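# Unpeg postcards, stack them on mat, box the clothespins

## Task

Remove every postcard from the line and lay them in a flat pile on the mat; place all the clothespins inside the box.

## Robot and tools

Robot: two arms, left_arm and right_arm, each a six-joint arm with a two-finger parallel gripper and a wrist camera. The left arm's base sits near (-0.028, +0.247, 0) m and the right arm's near (-0.039, -0.274, 0) m. Arm names do not match image sides.

Frames. Reported positions and orientations are in the scene frame: origin at table-top height halfway between the nominal bases, +x out over the table, +y toward left_arm, +z up. Commanded offsets are instead taken along the axes of each arm's current Hand target. The fingers point along the gripper's +z and separate along its y. end_effector_position is the point between the pads, about 1 cm short of the fingertips. Reported poses may be off by a few cm, more at long reach.

execute_actions(actions, cameras). actions is a list of actions; each action is a list of up to 15 rows, one row per 1/30 s step; a short action repeats its last row until 15 steps. Every row holds 14 numbers in [-1, 1]: for left_arm dx, dy, dz, rx, ry, rz, opening, then the same seven for right_arm. dx..rz are an offset, not a pose: measured from that arm's Hand target at the start of the action, in the Hand target's own axes; every row counts from that same start, not from the row before. 1.0 equals 0.6 m of travel or 180 degrees; rx, ry, rz form a single rotation vector. Each new action starts from the updated Hand target, so sending the same offset again moves further. Sending six zeros re-requests the current Hand target. opening is absolute: +1 fully open (0.093 m), -1 closed. cameras lists camera names, ["all"] or []; images come back only if requested or if actions is empty.

move(target, speed, blend, opening_speed, grip_force, blocking, cameras). target is one 14-number row in the same layout and scale, or a list of up to 15 such rows; each row is an offset from the Hand targets at the move's start (not from the previous row). Grippers travel straight paths; all arms finish together; at most 10 s total. speed: m/s, 0.002 to 2.9, default 0.25 (rotation up to twice that in rad/s), one value or one per row. blend: corner rounding in metres for lists, 0 means stop at each row. opening_speed: rate of change of opening per second, at least 0.2. grip_force: newtons per pad, 10 to 50, one value or one per arm; it persists; lower values close slowly. blocking=false returns after about 0.5 s while motion continues. Paths do not avoid obstacles or the other arm, and fast moves overshoot and hit harder. Avoid paths passing close to an arm's own base.

wait(seconds 0 to 10, cameras) lets time pass holding last commands. stop(cameras) brakes a running move. zoom_image(camera, region [x0, y0, x1, y1] in pixels, width and height at most 504) magnifies the latest image of one of cam_head_left, cam_head_right, cam_high, cam_left_wrist, cam_right_wrist (all 672x504). read_manual gives licence text only. finished_scene(scene) ends the current scene, given its number; it is final.

Results. Each result gives, per arm, end_effector_position (m) and end_effector_quat_wxyz in the scene frame, the Hand target (the pose offsets build on, after clipping), Tool commands, grip_measured, joint positions (last value is finger opening in m), joint torques and velocities ("within noise" means still). Action calls add step-by-step positions. move adds a "move:" line: done (within 10 mm and 2 degrees), off_target, moving, held, fault, plus limits such as paced or held. MOTOR HOT warns of heating; an OVER-TEMPERATURE FAULT folds that arm away for good.

Behaviour. Orientation commands are clipped to 40 degrees from the measured one per step. Friction and gravity leave the gripper short, low or tilted; check the pose after each move and correct with an extra offset. Tiny moves may not happen or go sideways. A blocked arm keeps pushing until commanded back past its gripper.

Gripping. grip_measured reads about -0.94 when pads meet and about 0.0208 higher per mm of object width; it may read up to 0.02 high. For a firm hold send roughly 0.24 below the width's reading and keep sending it; to release send well above it. A -1 reading alone does not prove a thin object is held. Cards are thin, so use cameras to confirm.

Avoid: dropping or releasing moving items, knocking anything off the table (fails the task), slamming into the table or fixtures, touching or gripping the other arm, straining wrist-camera cables, holding loads or stretched poses for long (motor heat). Loose objects may get nudged occasionally; recheck before finishing.

Each tool is called after "Request:" in YAML: its name, and indented under it one key for each argument.

## Session

Request:
execute_actions:
  actions: []

Scene clock: 0.00 s.
left_arm: end_effector_position=(+0.3545, +0.2609, +0.0856) grip_measured=+1.000 end_effector_quat_wxyz=(+0.565, -0.052, +0.821, +0.069) | right_arm: end_effector_position=(+0.3509, -0.2837, +0.0923) grip_measured=+1.000 end_effector_quat_wxyz=(+0.574, +0.046, +0.816, -0.048)
Joint positions: left_arm=[-0.085 1.544 0.351 0.821 -0.234 -0.032 0.093] | right_arm=[0.021 1.55 0.374 0.827 0.181 0.038 0.093]
Joint velocities: within noise
Joint torques (N m): no reading
Heat: left arm: 32 °C; right arm: 32 °C.
Hand target: left_arm +0.3556, +0.2610, +0.0879; +0.566, -0.053, +0.820, +0.069 | right_arm +0.3543, -0.2836, +0.1008; +0.585, +0.047, +0.809, -0.047
Tool commands: left_gripper/opening=+1.0 right_gripper/opening=+1.0

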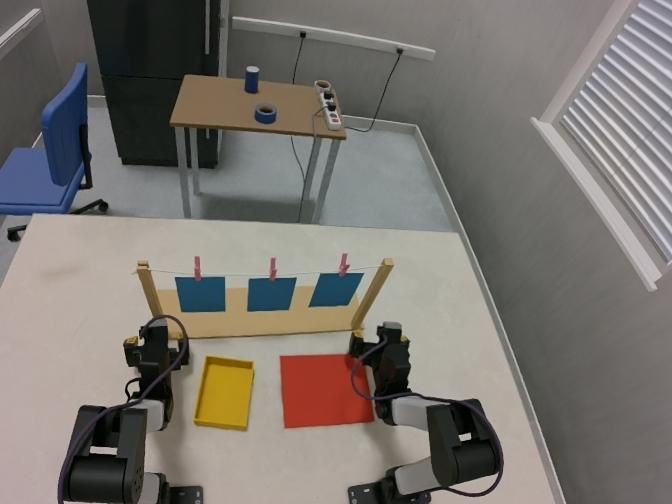

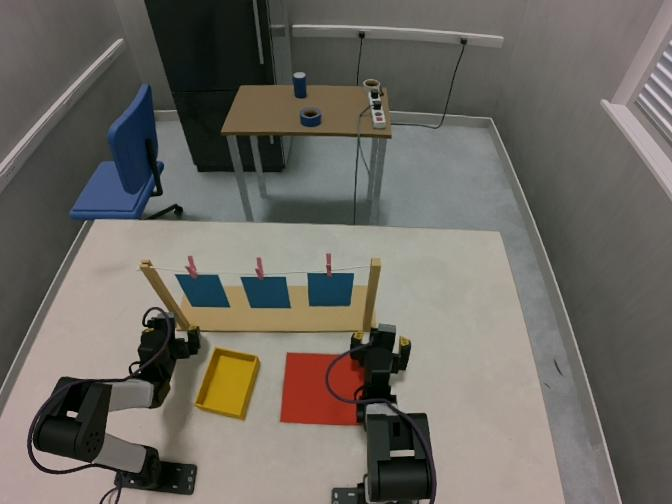

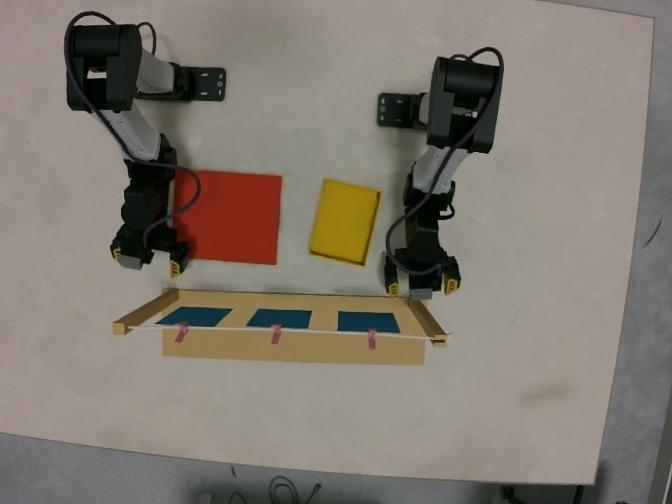

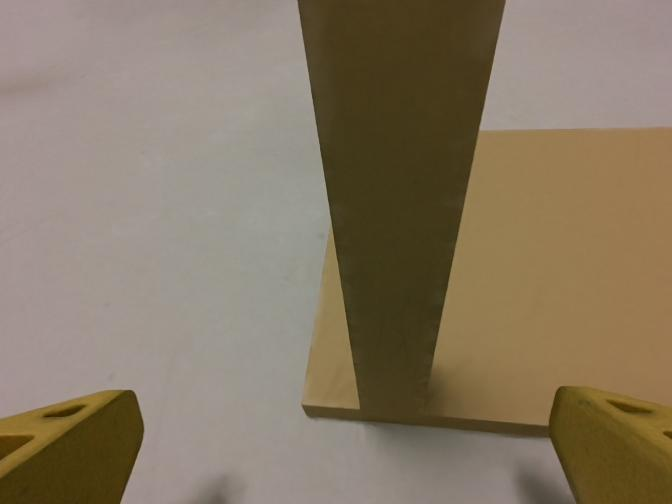

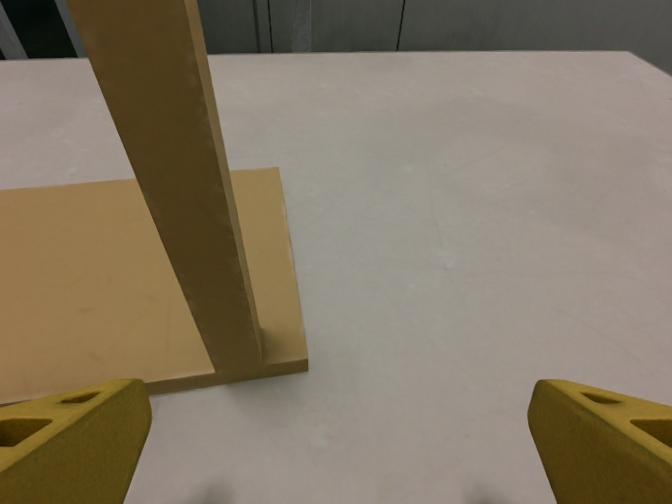

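Request:
zoom_image:
  camera: "cam_head_right"
  region: [130, 240, 390, 340]

Request:
zoom_image:
  camera: "cam_high"
  region: [100, 280, 460, 370]

Request:
zoom_image:
  camera: "cam_head_left"
  region: [130, 240, 400, 340]

Scaled by 1.938.

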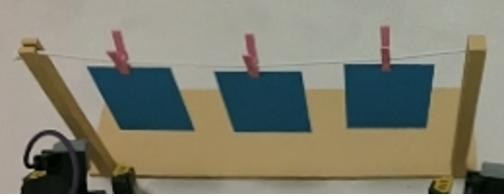

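Scaled by 1.400.

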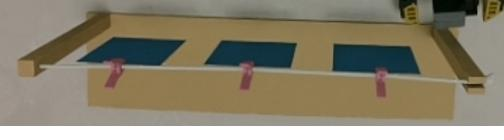

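Scaled by 1.867.

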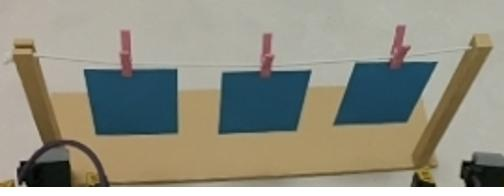

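Request:
move:
  target: [0,0,0,0,0,0,1,-0.325,0.431,-0.317,-0.042,-0.101,0,1]
  cameras: ["all"]

Scene clock: 42.03 s.
left_arm: end_effector_position=(+0.3545, +0.2609, +0.0856) grip_measured=+1.000 end_effector_quat_wxyz=(+0.565, -0.052, +0.821, +0.069) | right_arm: end_effector_position=(+0.2685, -0.0069, +0.3320) grip_measured=+1.000 end_effector_quat_wxyz=(+0.703, -0.010, +0.711, -0.001)
Joint positions: left_arm=[-0.085 1.544 0.351 0.821 -0.234 -0.032 0.093] | right_arm=[1.054 1.403 1.012 0.367 1.072 0.006 0.093]
Joint torques (N m): left_arm=[-0.18 -5.45 7.24 2.21 -0.1 -0.09] | right_arm=[-0.05 -4.83 9.28 1.81 0.09 -0.12]
Heat: left arm: 34 °C; right arm: 39 °C.
Hand target: left_arm +0.3556, +0.2610, +0.0879; +0.566, -0.053, +0.820, +0.069 | right_arm +0.2701, -0.0064, +0.3401; +0.707, +0.001, +0.707, -0.001
Off the commanded pose: left_arm 0.002 m, 0 deg | right_arm 0.008 m, 1 deg.
move: done

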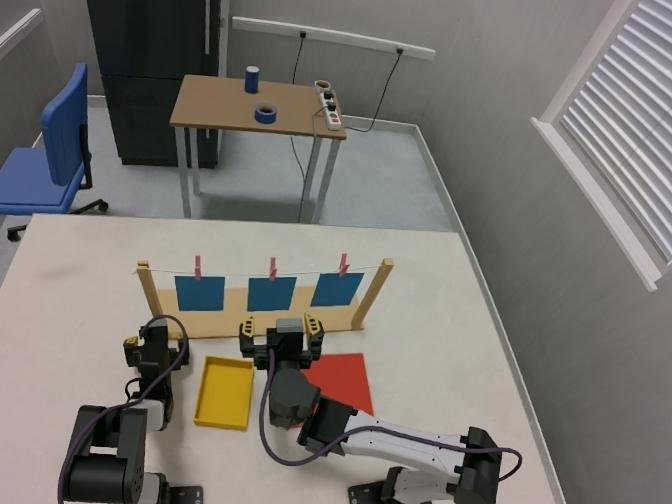

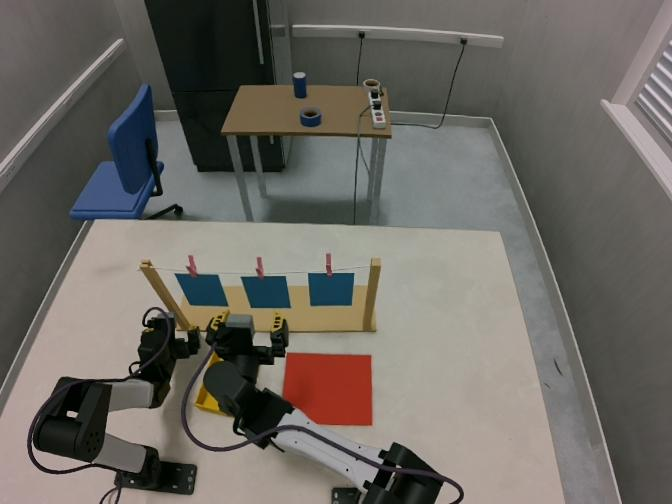

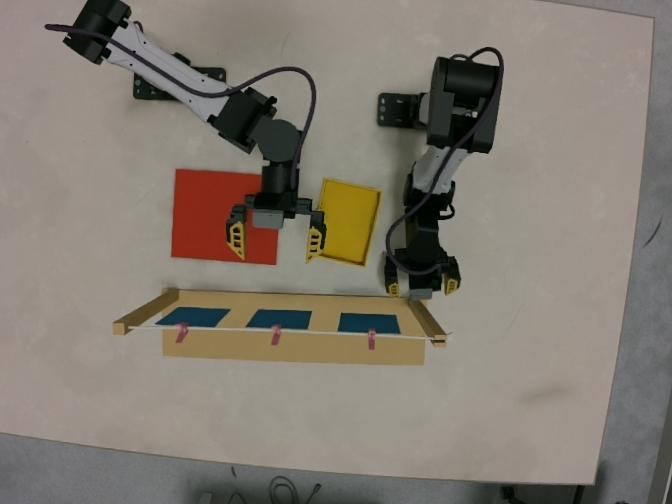

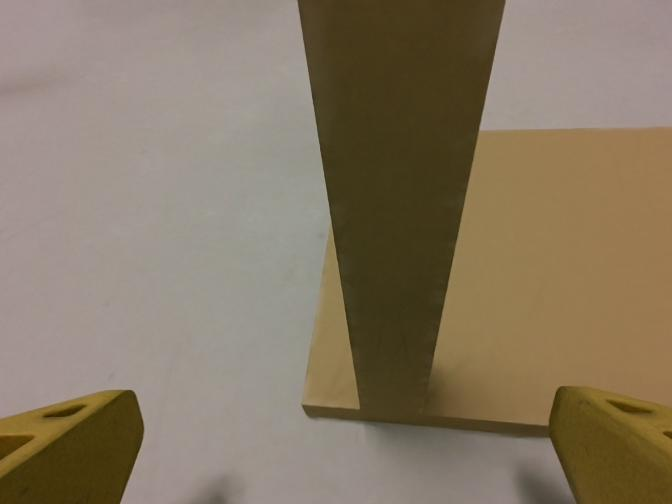

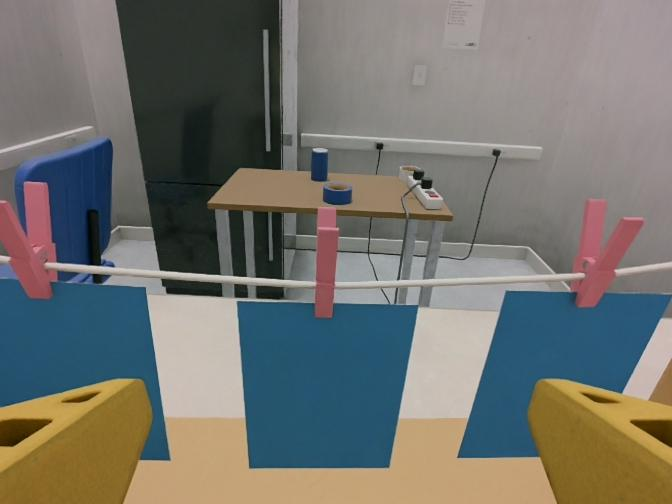

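Request:
move:
  target: [0,0,0,0,0,0,1,0.03,0,0.24,0,0,0,1]
  cameras: ["all"]

Scene clock: 49.70 s.
left_arm: end_effector_position=(+0.3545, +0.2609, +0.0856) grip_measured=+1.000 end_effector_quat_wxyz=(+0.565, -0.052, +0.821, +0.069) | right_arm: end_effector_position=(+0.4099, -0.0118, +0.3140) grip_measured=+1.000 end_effector_quat_wxyz=(+0.700, -0.001, +0.714, -0.013)
Joint positions: left_arm=[-0.085 1.544 0.351 0.821 -0.234 -0.032 0.093] | right_arm=[0.724 1.745 1.288 0.43 0.773 0 0.093]
Joint torques (N m): left_arm=[-0.16 -5.46 7.06 2.21 -0.04 -0.1] | right_arm=[-0.25 -7.41 9.51 2.04 -0.22 -0.05]
Heat: left arm: 34 °C; right arm: 39 °C.
Hand target: left_arm +0.3556, +0.2610, +0.0879; +0.566, -0.053, +0.820, +0.069 | right_arm +0.4140, -0.0067, +0.3219; +0.707, +0.001, +0.707, -0.001
Off the commanded pose: left_arm 0.002 m, 0 deg | right_arm 0.010 m, 2 deg.
move: done

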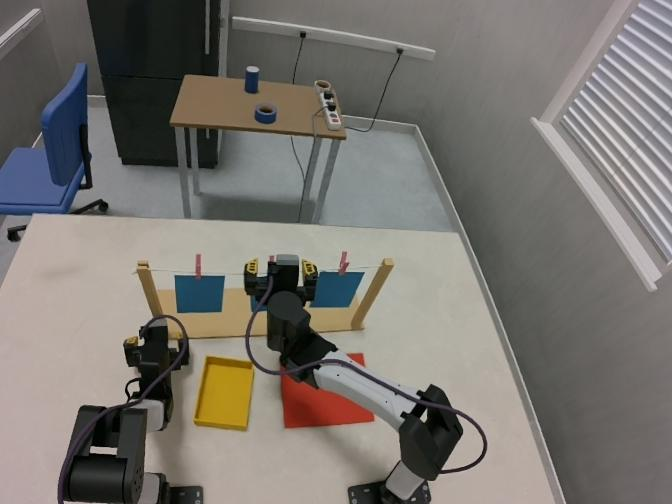

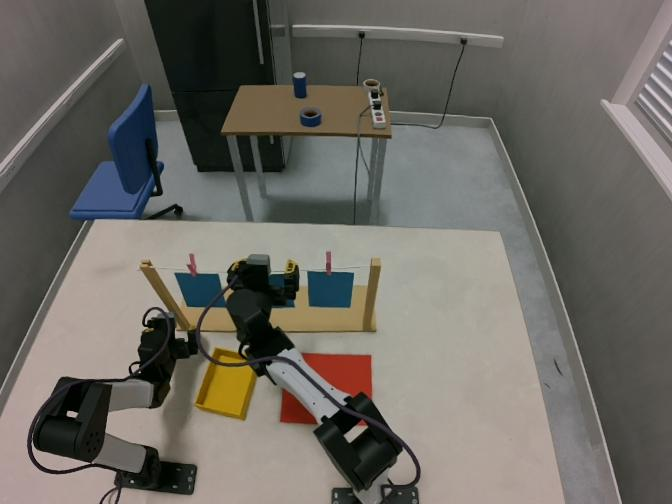

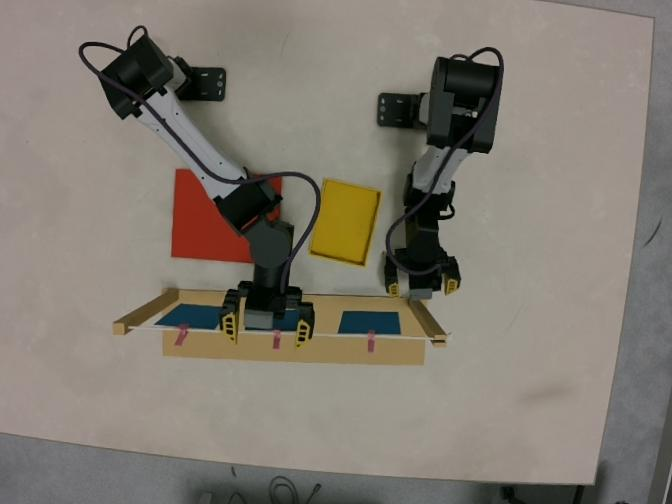

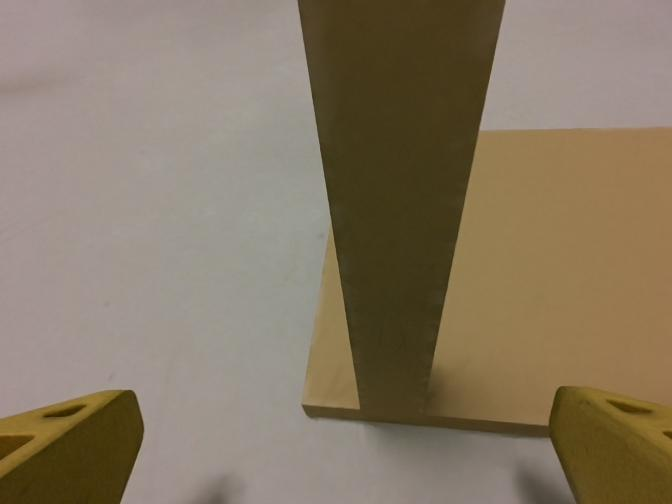

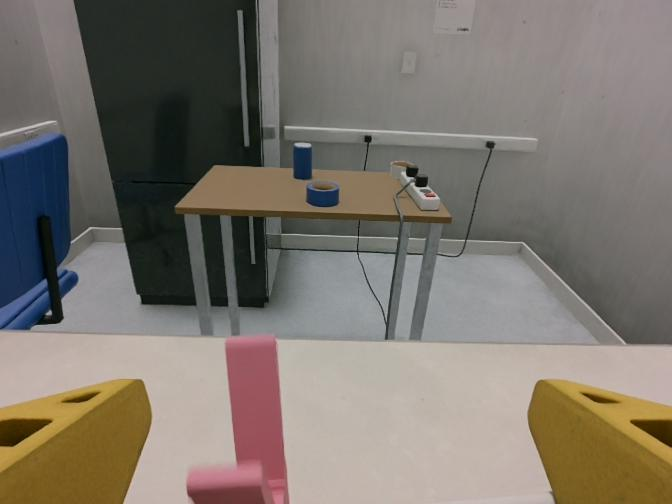

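Request:
move:
  target:
    - [0,0,0,0,0,0,1,0,0.038,0.015,0,0,0,1]
    - [0,0,0,0,0,0,1,0,0.038,0.015,0,0,0,-0.8]
  opening_speed: 0.8
  cameras: ["cam_right_wrist","cam_high"]

Scene clock: 57.17 s.
left_arm: end_effector_position=(+0.3545, +0.2609, +0.0856) grip_measured=+1.000 end_effector_quat_wxyz=(+0.565, -0.052, +0.821, +0.069) | right_arm: end_effector_position=(+0.4220, +0.0055, +0.3177) grip_measured=-0.799 end_effector_quat_wxyz=(+0.704, +0.007, +0.710, -0.014)
Joint positions: left_arm=[-0.085 1.544 0.351 0.821 -0.234 -0.032 0.093] | right_arm=[0.739 1.827 1.392 0.423 0.801 -0.002 0.007]
Joint velocities: left_arm=[within noise] | right_arm=[0.007 0.002 -0.012 0.022 -0.066 0.051 -0.004]
Joint torques (N m): left_arm=[-0.31 -5.52 7.05 2.23 -0.11 -0.13] | right_arm=[0.61 -7.98 9.44 1.9 -0.28 -0.03]
Heat: left arm: 34 °C; right arm: 39 °C.
Hand target: left_arm +0.3556, +0.2610, +0.0879; +0.566, -0.053, +0.820, +0.069 | right_arm +0.4231, +0.0160, +0.3220; +0.707, +0.001, +0.707, -0.001
Off the commanded pose: left_arm 0.002 m, 0 deg | right_arm 0.011 m, 2 deg.
move: off_target (right_arm)
Images, in order (width x height): cam_high 672x504, cam_right_wrist 672x504.

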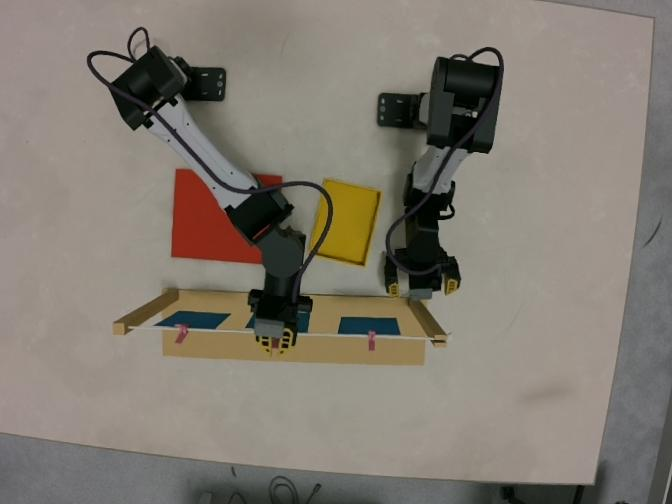

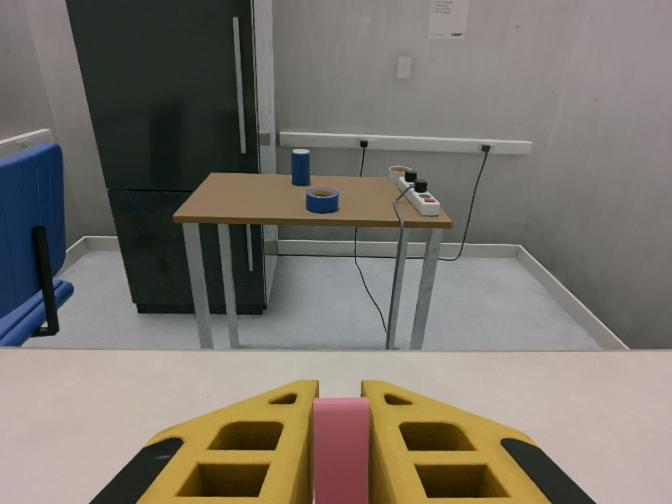

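Request:
move:
  target:
    - [0,0,0,0,0,0,1,0,-0.0,0,0,0,0,-1]
    - [0,0,0,0,0,0,1,-0.12,-0.0,0,0,0,0,-1]
  speed: 0.05
  opening_speed: 0.5
  cameras: ["all"]

Scene clock: 61.87 s.
left_arm: end_effector_position=(+0.3545, +0.2609, +0.0856) grip_measured=+1.000 end_effector_quat_wxyz=(+0.565, -0.052, +0.821, +0.069) | right_arm: end_effector_position=(+0.4248, +0.0070, +0.3715) grip_measured=-0.856 end_effector_quat_wxyz=(+0.691, -0.004, +0.723, -0.031)
Joint positions: left_arm=[-0.085 1.544 0.351 0.821 -0.234 -0.032 0.093] | right_arm=[0.739 1.827 1.646 0.117 0.809 -0.004 0.004]
Joint torques (N m): left_arm=[-0.2 -5.38 7.08 2.18 -0.08 -0.09] | right_arm=[0.61 -9.33 10.43 2.12 -0.32 -0.01]
Heat: left arm: 35 °C; right arm: 39 °C.
Hand target: left_arm +0.3556, +0.2610, +0.0879; +0.566, -0.053, +0.820, +0.069 | right_arm +0.4231, +0.0161, +0.3939; +0.707, +0.001, +0.707, -0.001
Off the commanded pose: left_arm 0.002 m, 0 deg | right_arm 0.024 m, 4 deg.
move: off_target (right_arm)

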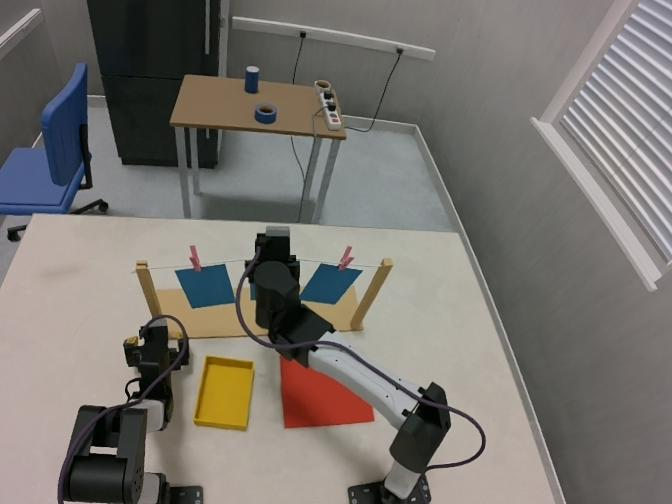

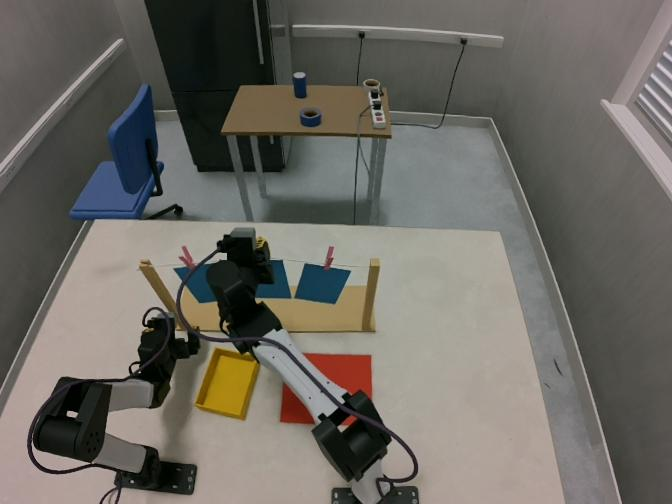

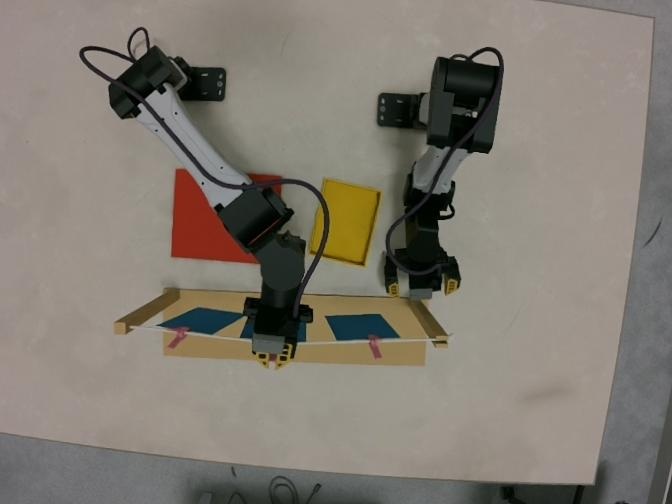

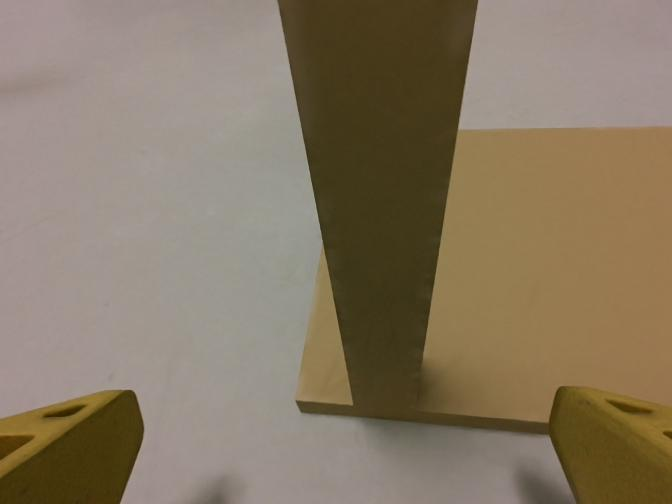

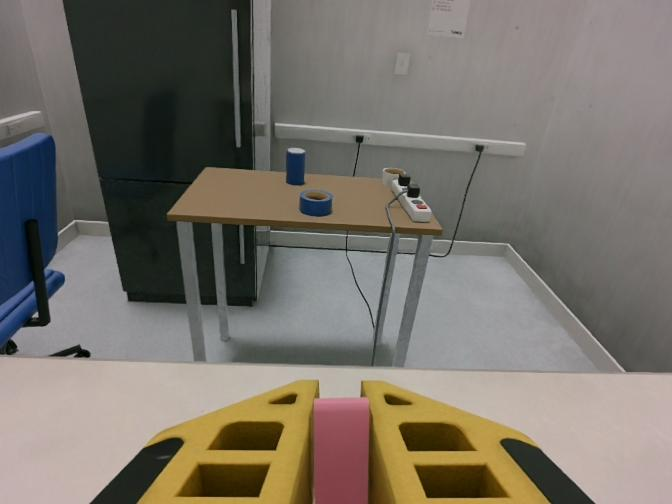

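Request:
move:
  target:
    - [0,0,0,0,0,0,1,0.12,0,0,0,0,0,-1]
    - [0,0,0,0,0,0,1,0.12,0,0,0,0,0,0.3]
    - [0,0,0,0,0,0,1,0.12,0,-0.25,0,0,0,0.3]
  speed: 0.12
  opening_speed: 0.7
  cameras: ["cam_high","cam_right_wrist"]

Scene clock: 94.03 s.
left_arm: end_effector_position=(+0.3545, +0.2609, +0.0856) grip_measured=+1.000 end_effector_quat_wxyz=(+0.565, -0.052, +0.821, +0.069) | right_arm: end_effector_position=(+0.2766, +0.0241, +0.3094) grip_measured=+0.298 end_effector_quat_wxyz=(+0.699, -0.019, +0.715, -0.012)
Joint positions: left_arm=[-0.085 1.544 0.351 0.821 -0.234 -0.032 0.093] | right_arm=[1.076 1.541 1.058 0.435 1.097 -0.001 0.059]
Joint torques (N m): left_arm=[-0.42 -5.3 7.21 2.16 -0.04 -0.14] | right_arm=[0.05 -9.02 6.41 1.94 0.17 -0.01]
Heat: left arm: 36 °C; right arm: 42 °C.
Hand target: left_arm +0.3556, +0.2610, +0.0879; +0.566, -0.053, +0.820, +0.069 | right_arm +0.2731, +0.0163, +0.3220; +0.707, +0.001, +0.707, -0.001
Off the commanded pose: left_arm 0.002 m, 0 deg | right_arm 0.015 m, 3 deg.
move: off_target (right_arm)
Images, in order (width x height): cam_high 672x504, cam_right_wrist 672x504.

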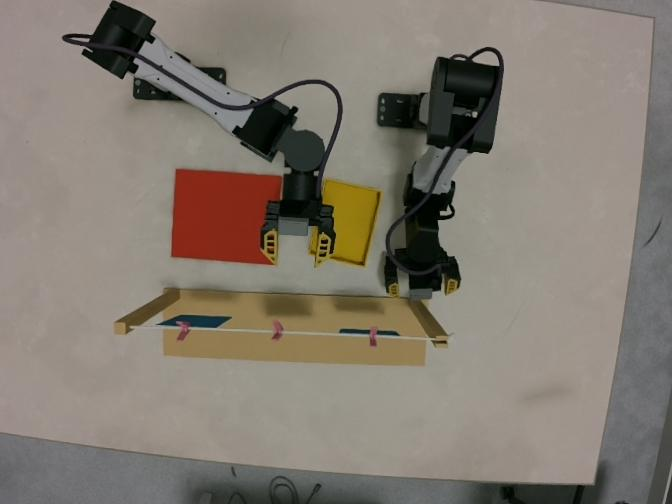

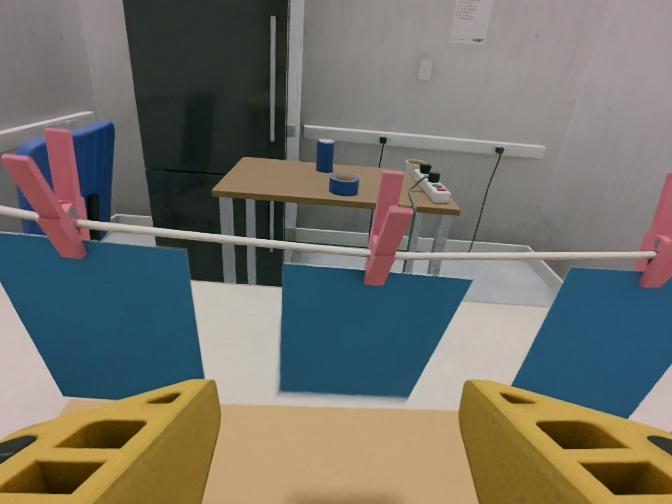

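Request:
move:
  target: [-0.478,-0.135,-0.218,0.412,-0.109,0.06,0.15,0.17,-0.268,0.128,-0.306,0,0,0.2]
  cameras: ["all"]

Scene clock: 102.30 s.
left_arm: end_effector_position=(+0.3487, +0.1640, +0.3911) grip_measured=+0.152 end_effector_quat_wxyz=(+0.596, +0.370, +0.605, -0.377) | right_arm: end_effector_position=(+0.3467, -0.1460, +0.2101) grip_measured=+0.202 end_effector_quat_wxyz=(+0.618, -0.315, +0.643, +0.325)
Joint positions: left_arm=[0.202 1.436 1.268 0.146 1.335 0.005 0.052] | right_arm=[-0.06 1.563 0.635 0.885 -0.966 -0.007 0.055]
Joint torques (N m): left_arm=[-0.83 -4.7 11.41 1.81 0.19 -0.17] | right_arm=[-0.24 -5.08 8.14 2.02 -0.32 0]
Heat: left arm: 36 °C; right arm: 42 °C.
Hand target: left_arm +0.3495, +0.1609, +0.3977; +0.597, +0.381, +0.595, -0.380 | right_arm +0.3495, -0.1446, +0.2199; +0.627, -0.326, +0.628, +0.327
Off the commanded pose: left_arm 0.007 m, 2 deg | right_arm 0.010 m, 2 deg.
move: done

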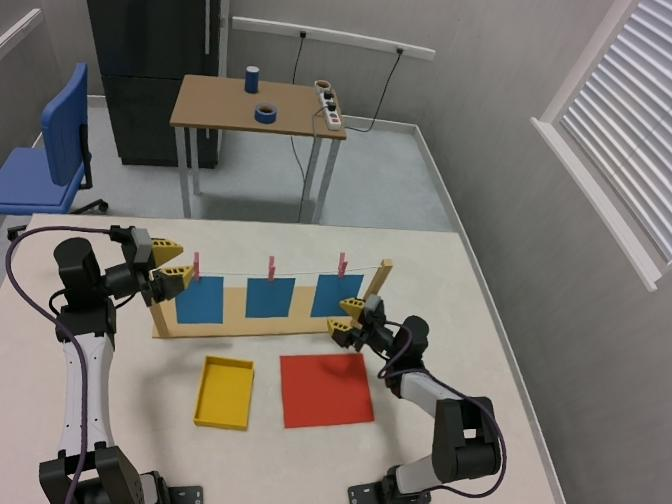

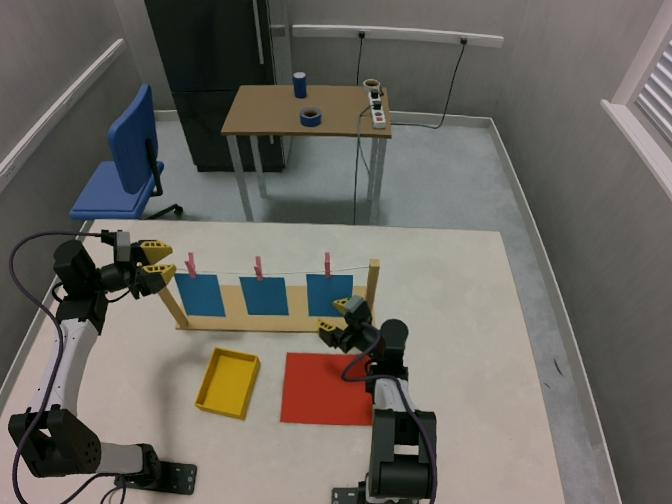

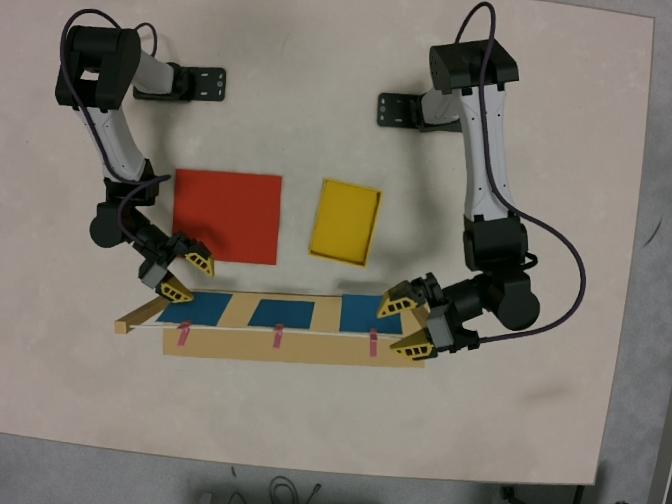

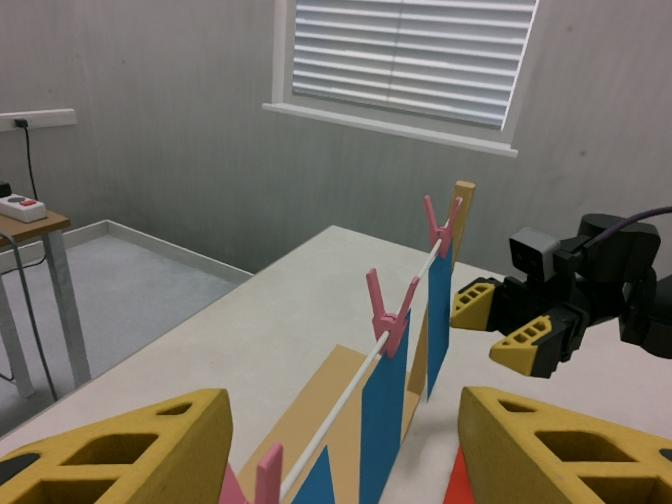

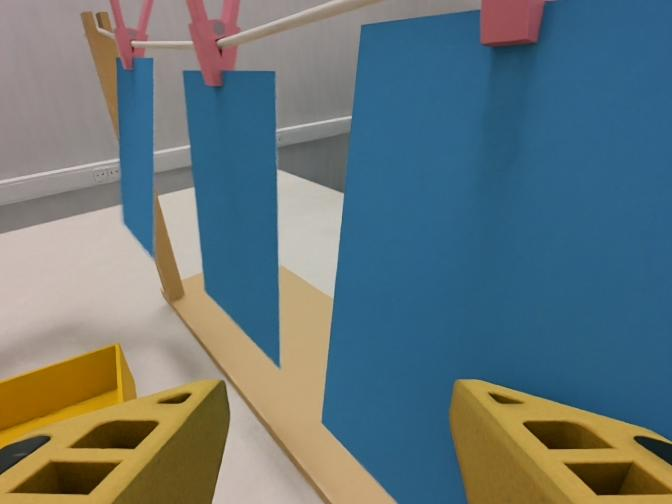

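Request:
move:
  target: [0,-0.005,0.281,0,0,0,0.15,0.022,0.033,0.09,0.083,0,0,-0.3]
  cameras: ["all"]

Scene clock: 111.47 s.
left_arm: end_effector_position=(+0.4129, +0.0077, +0.3931) grip_measured=+0.152 end_effector_quat_wxyz=(+0.593, +0.381, +0.598, -0.382) | right_arm: end_effector_position=(+0.3635, -0.0895, +0.2069) grip_measured=-0.298 end_effector_quat_wxyz=(+0.660, -0.245, +0.667, +0.243)
Joint positions: left_arm=[-0.248 1.704 1.54 0.157 0.911 0 0.052] | right_arm=[0.236 1.58 0.612 0.956 -0.437 -0.006 0.031]
Joint torques (N m): left_arm=[-0.35 -6.83 12.25 1.95 -0.03 -0.09] | right_arm=[0.25 -5.27 5.67 2.33 0.02 0]
Heat: left arm: 36 °C; right arm: 41 °C.
Hand target: left_arm +0.4180, +0.0068, +0.3978; +0.597, +0.381, +0.595, -0.380 | right_arm +0.3643, -0.0890, +0.2066; +0.664, -0.242, +0.665, +0.242
Off the commanded pose: left_arm 0.007 m, 1 deg | right_arm 0.001 m, 1 deg.
move: done

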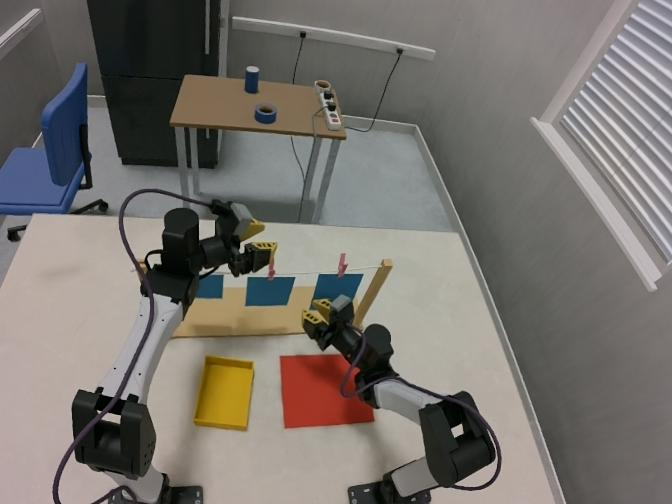

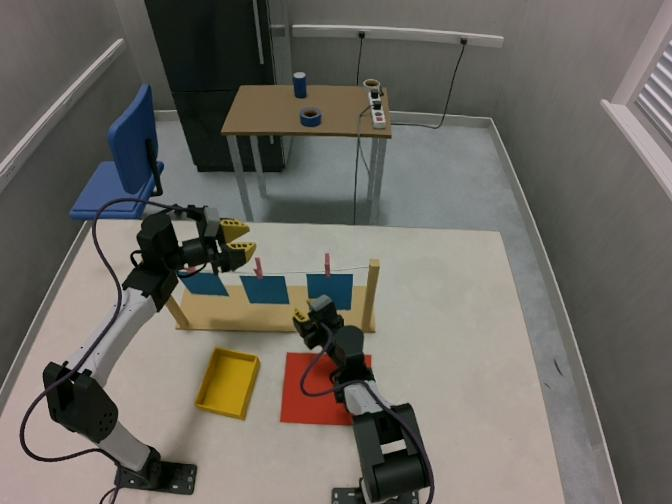

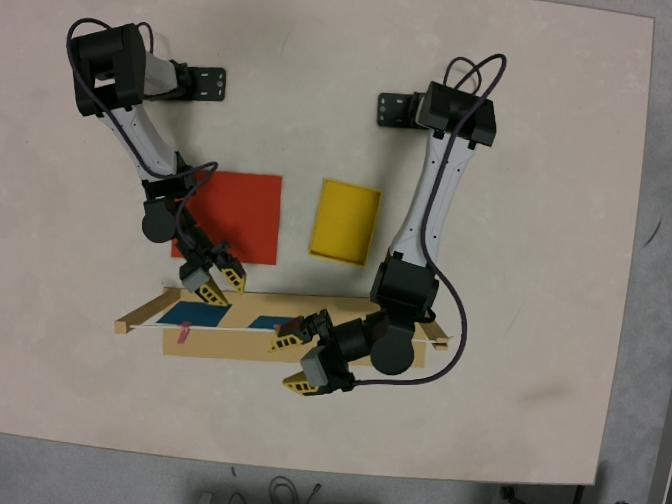

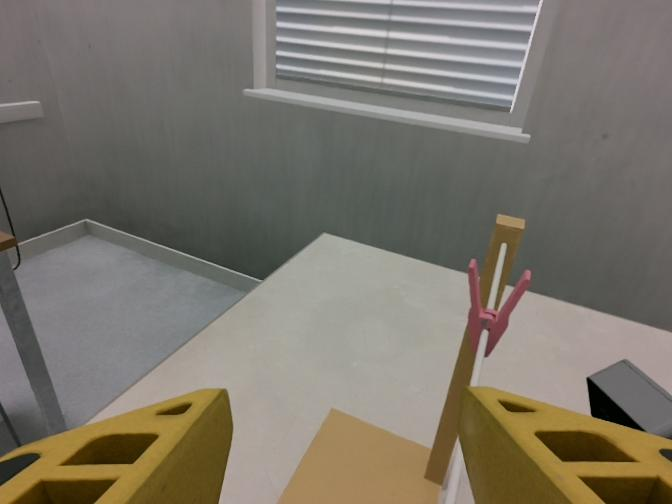

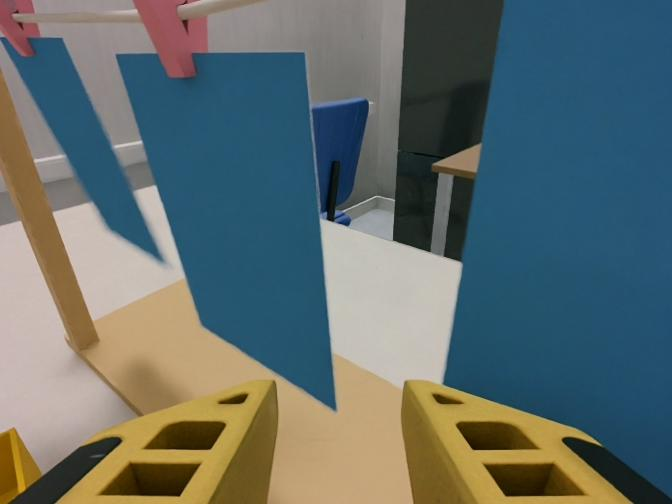

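Request:
move:
  target:
    - [0,0,0.01,0,0,0,0.15,0,0.008,0.125,0,0,0,-0.3]
    - [0,0,0.01,0,0,0,0.15,0,0.008,0.125,0,0,0,-1]
  speed: 0.08
  opening_speed: 0.4
  cameras: ["all"]

Scene clock: 119.90 s.
left_arm: end_effector_position=(+0.4177, +0.0074, +0.3941) grip_measured=+0.152 end_effector_quat_wxyz=(+0.596, +0.378, +0.599, -0.379) | right_arm: end_effector_position=(+0.4135, -0.0381, +0.2051) grip_measured=-0.975 end_effector_quat_wxyz=(+0.663, -0.247, +0.664, +0.243)
Joint positions: left_arm=[-0.249 1.716 1.556 0.157 0.899 0 0.052] | right_arm=[0.339 1.811 0.864 0.944 -0.337 -0.006 0]
Joint torques (N m): left_arm=[-1.46 -6.78 12.34 1.95 -0.05 -0.11] | right_arm=[0.05 -7.09 7.88 2.05 0.02 0]
Heat: left arm: 38 °C; right arm: 42 °C.
Hand target: left_arm +0.4205, +0.0015, +0.3980; +0.597, +0.381, +0.595, -0.379 | right_arm +0.4185, -0.0370, +0.2067; +0.664, -0.242, +0.665, +0.242
Off the commanded pose: left_arm 0.008 m, 1 deg | right_arm 0.005 m, 1 deg.
move: done

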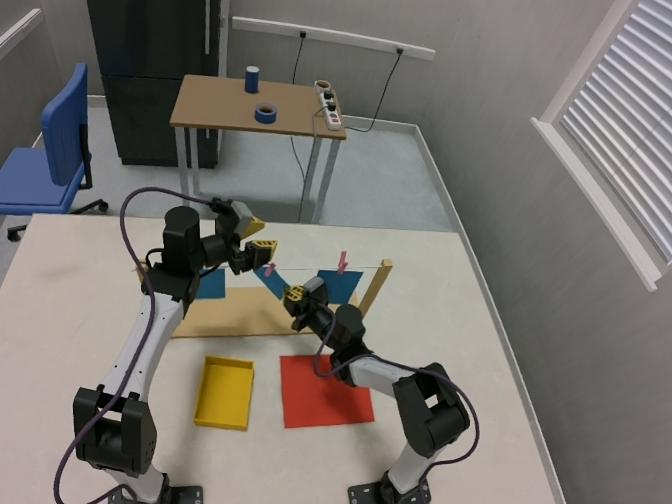

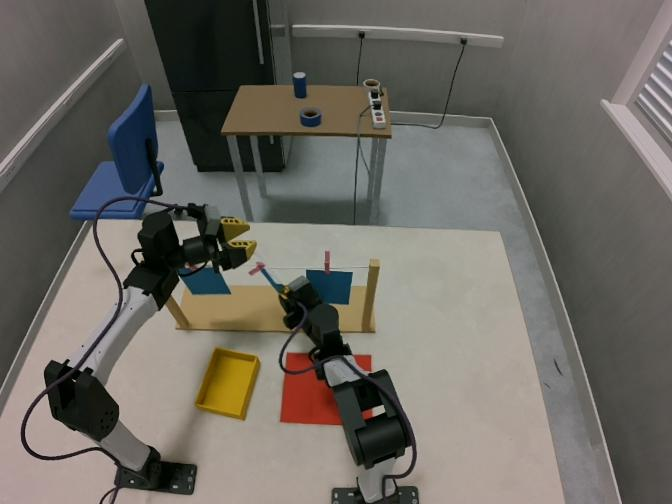

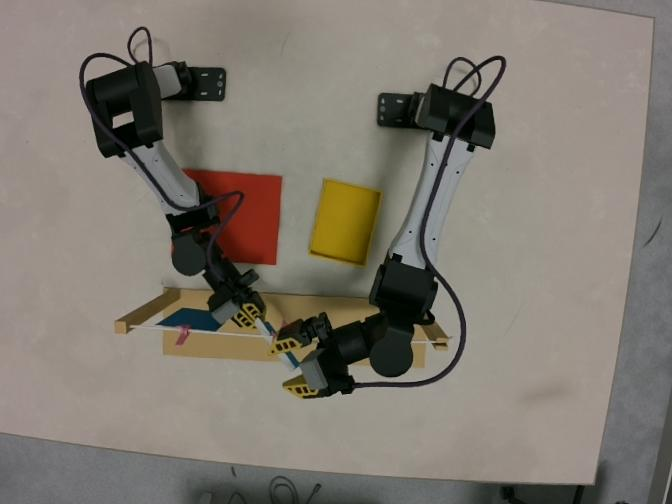

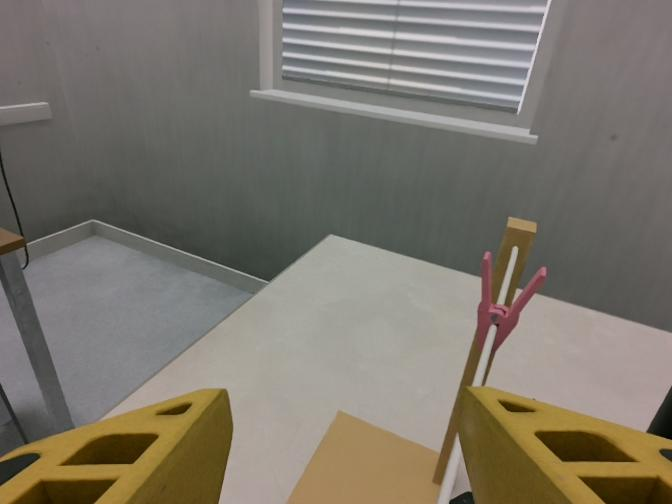

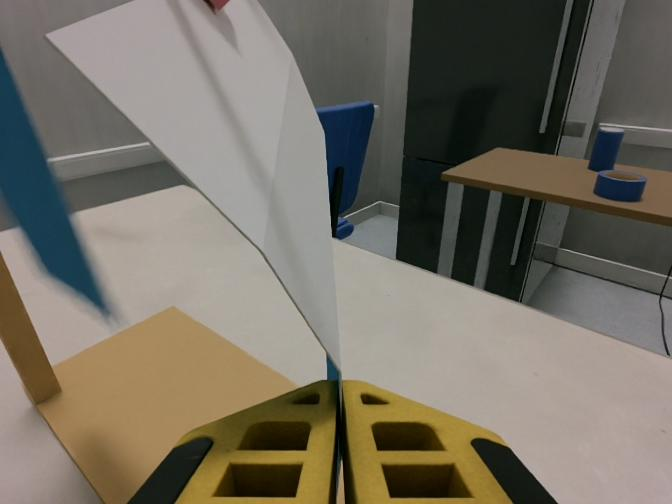

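Request:
move:
  target: [0,0,0,0,0,0,0.15,-0.005,0.058,-0.09,-0.25,0,0,-1]
  speed: 0.1
  cameras: ["all"]

Scene clock: 127.93 s.
left_arm: end_effector_position=(+0.4177, +0.0074, +0.3941) grip_measured=+0.152 end_effector_quat_wxyz=(+0.596, +0.378, +0.599, -0.379) | right_arm: end_effector_position=(+0.3507, -0.0414, +0.2060) grip_measured=-0.975 end_effector_quat_wxyz=(+0.519, -0.472, +0.529, +0.478)
Joint positions: left_arm=[-0.249 1.716 1.556 0.157 0.899 0 0.052] | right_arm=[0.14 1.904 1.002 0.883 -1.302 -0.001 0]
Joint torques (N m): left_arm=[-1.29 -6.97 12.31 1.92 -0.04 -0.13] | right_arm=[-1.06 -7.61 8.03 1.64 -0.38 -0.1]
Heat: left arm: 40 °C; right arm: 42 °C.
Hand target: left_arm +0.4205, +0.0015, +0.3980; +0.597, +0.381, +0.595, -0.379 | right_arm +0.3548, -0.0451, +0.2098; +0.521, -0.478, +0.521, +0.478
Off the commanded pose: left_arm 0.008 m, 1 deg | right_arm 0.007 m, 1 deg.
move: done

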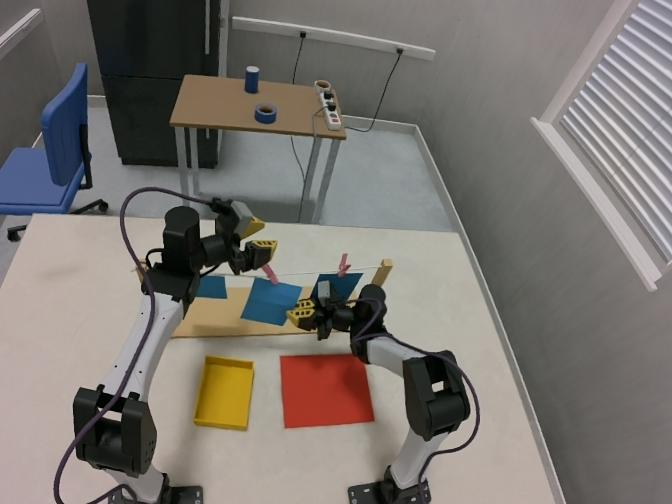

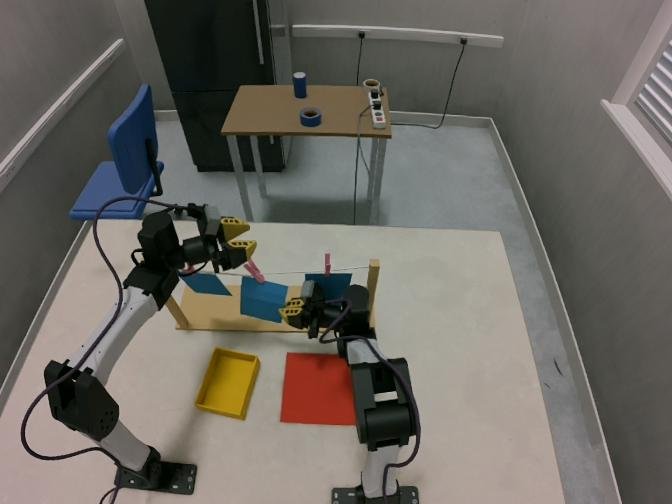

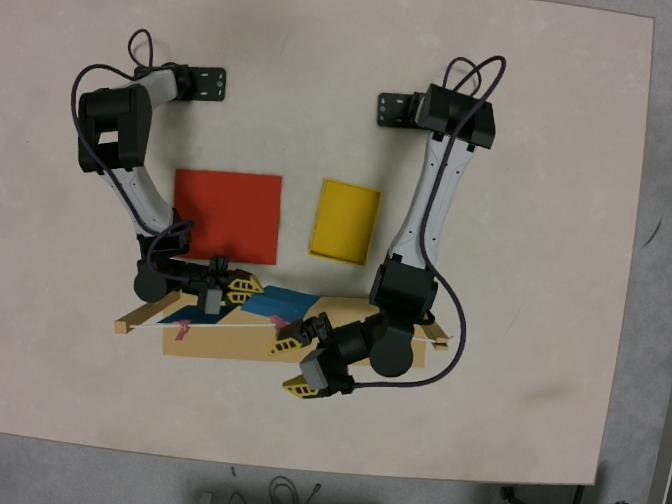

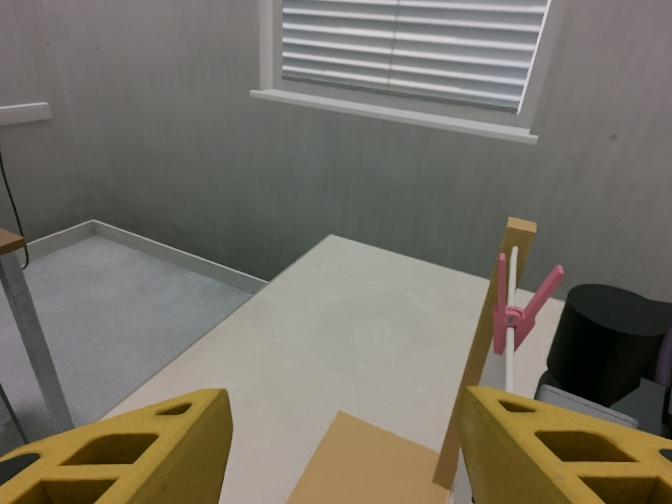

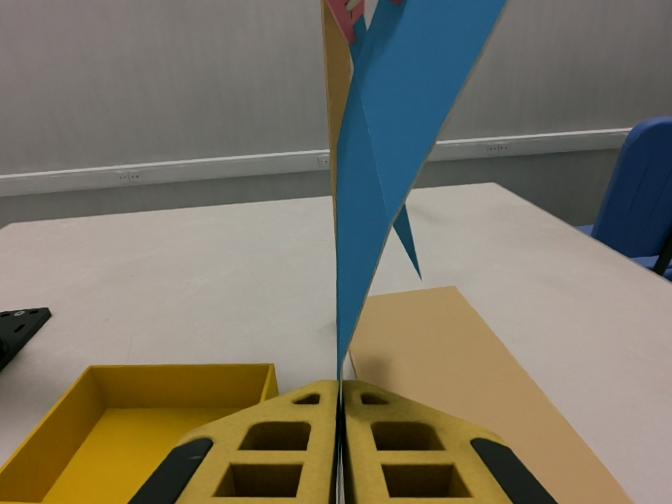

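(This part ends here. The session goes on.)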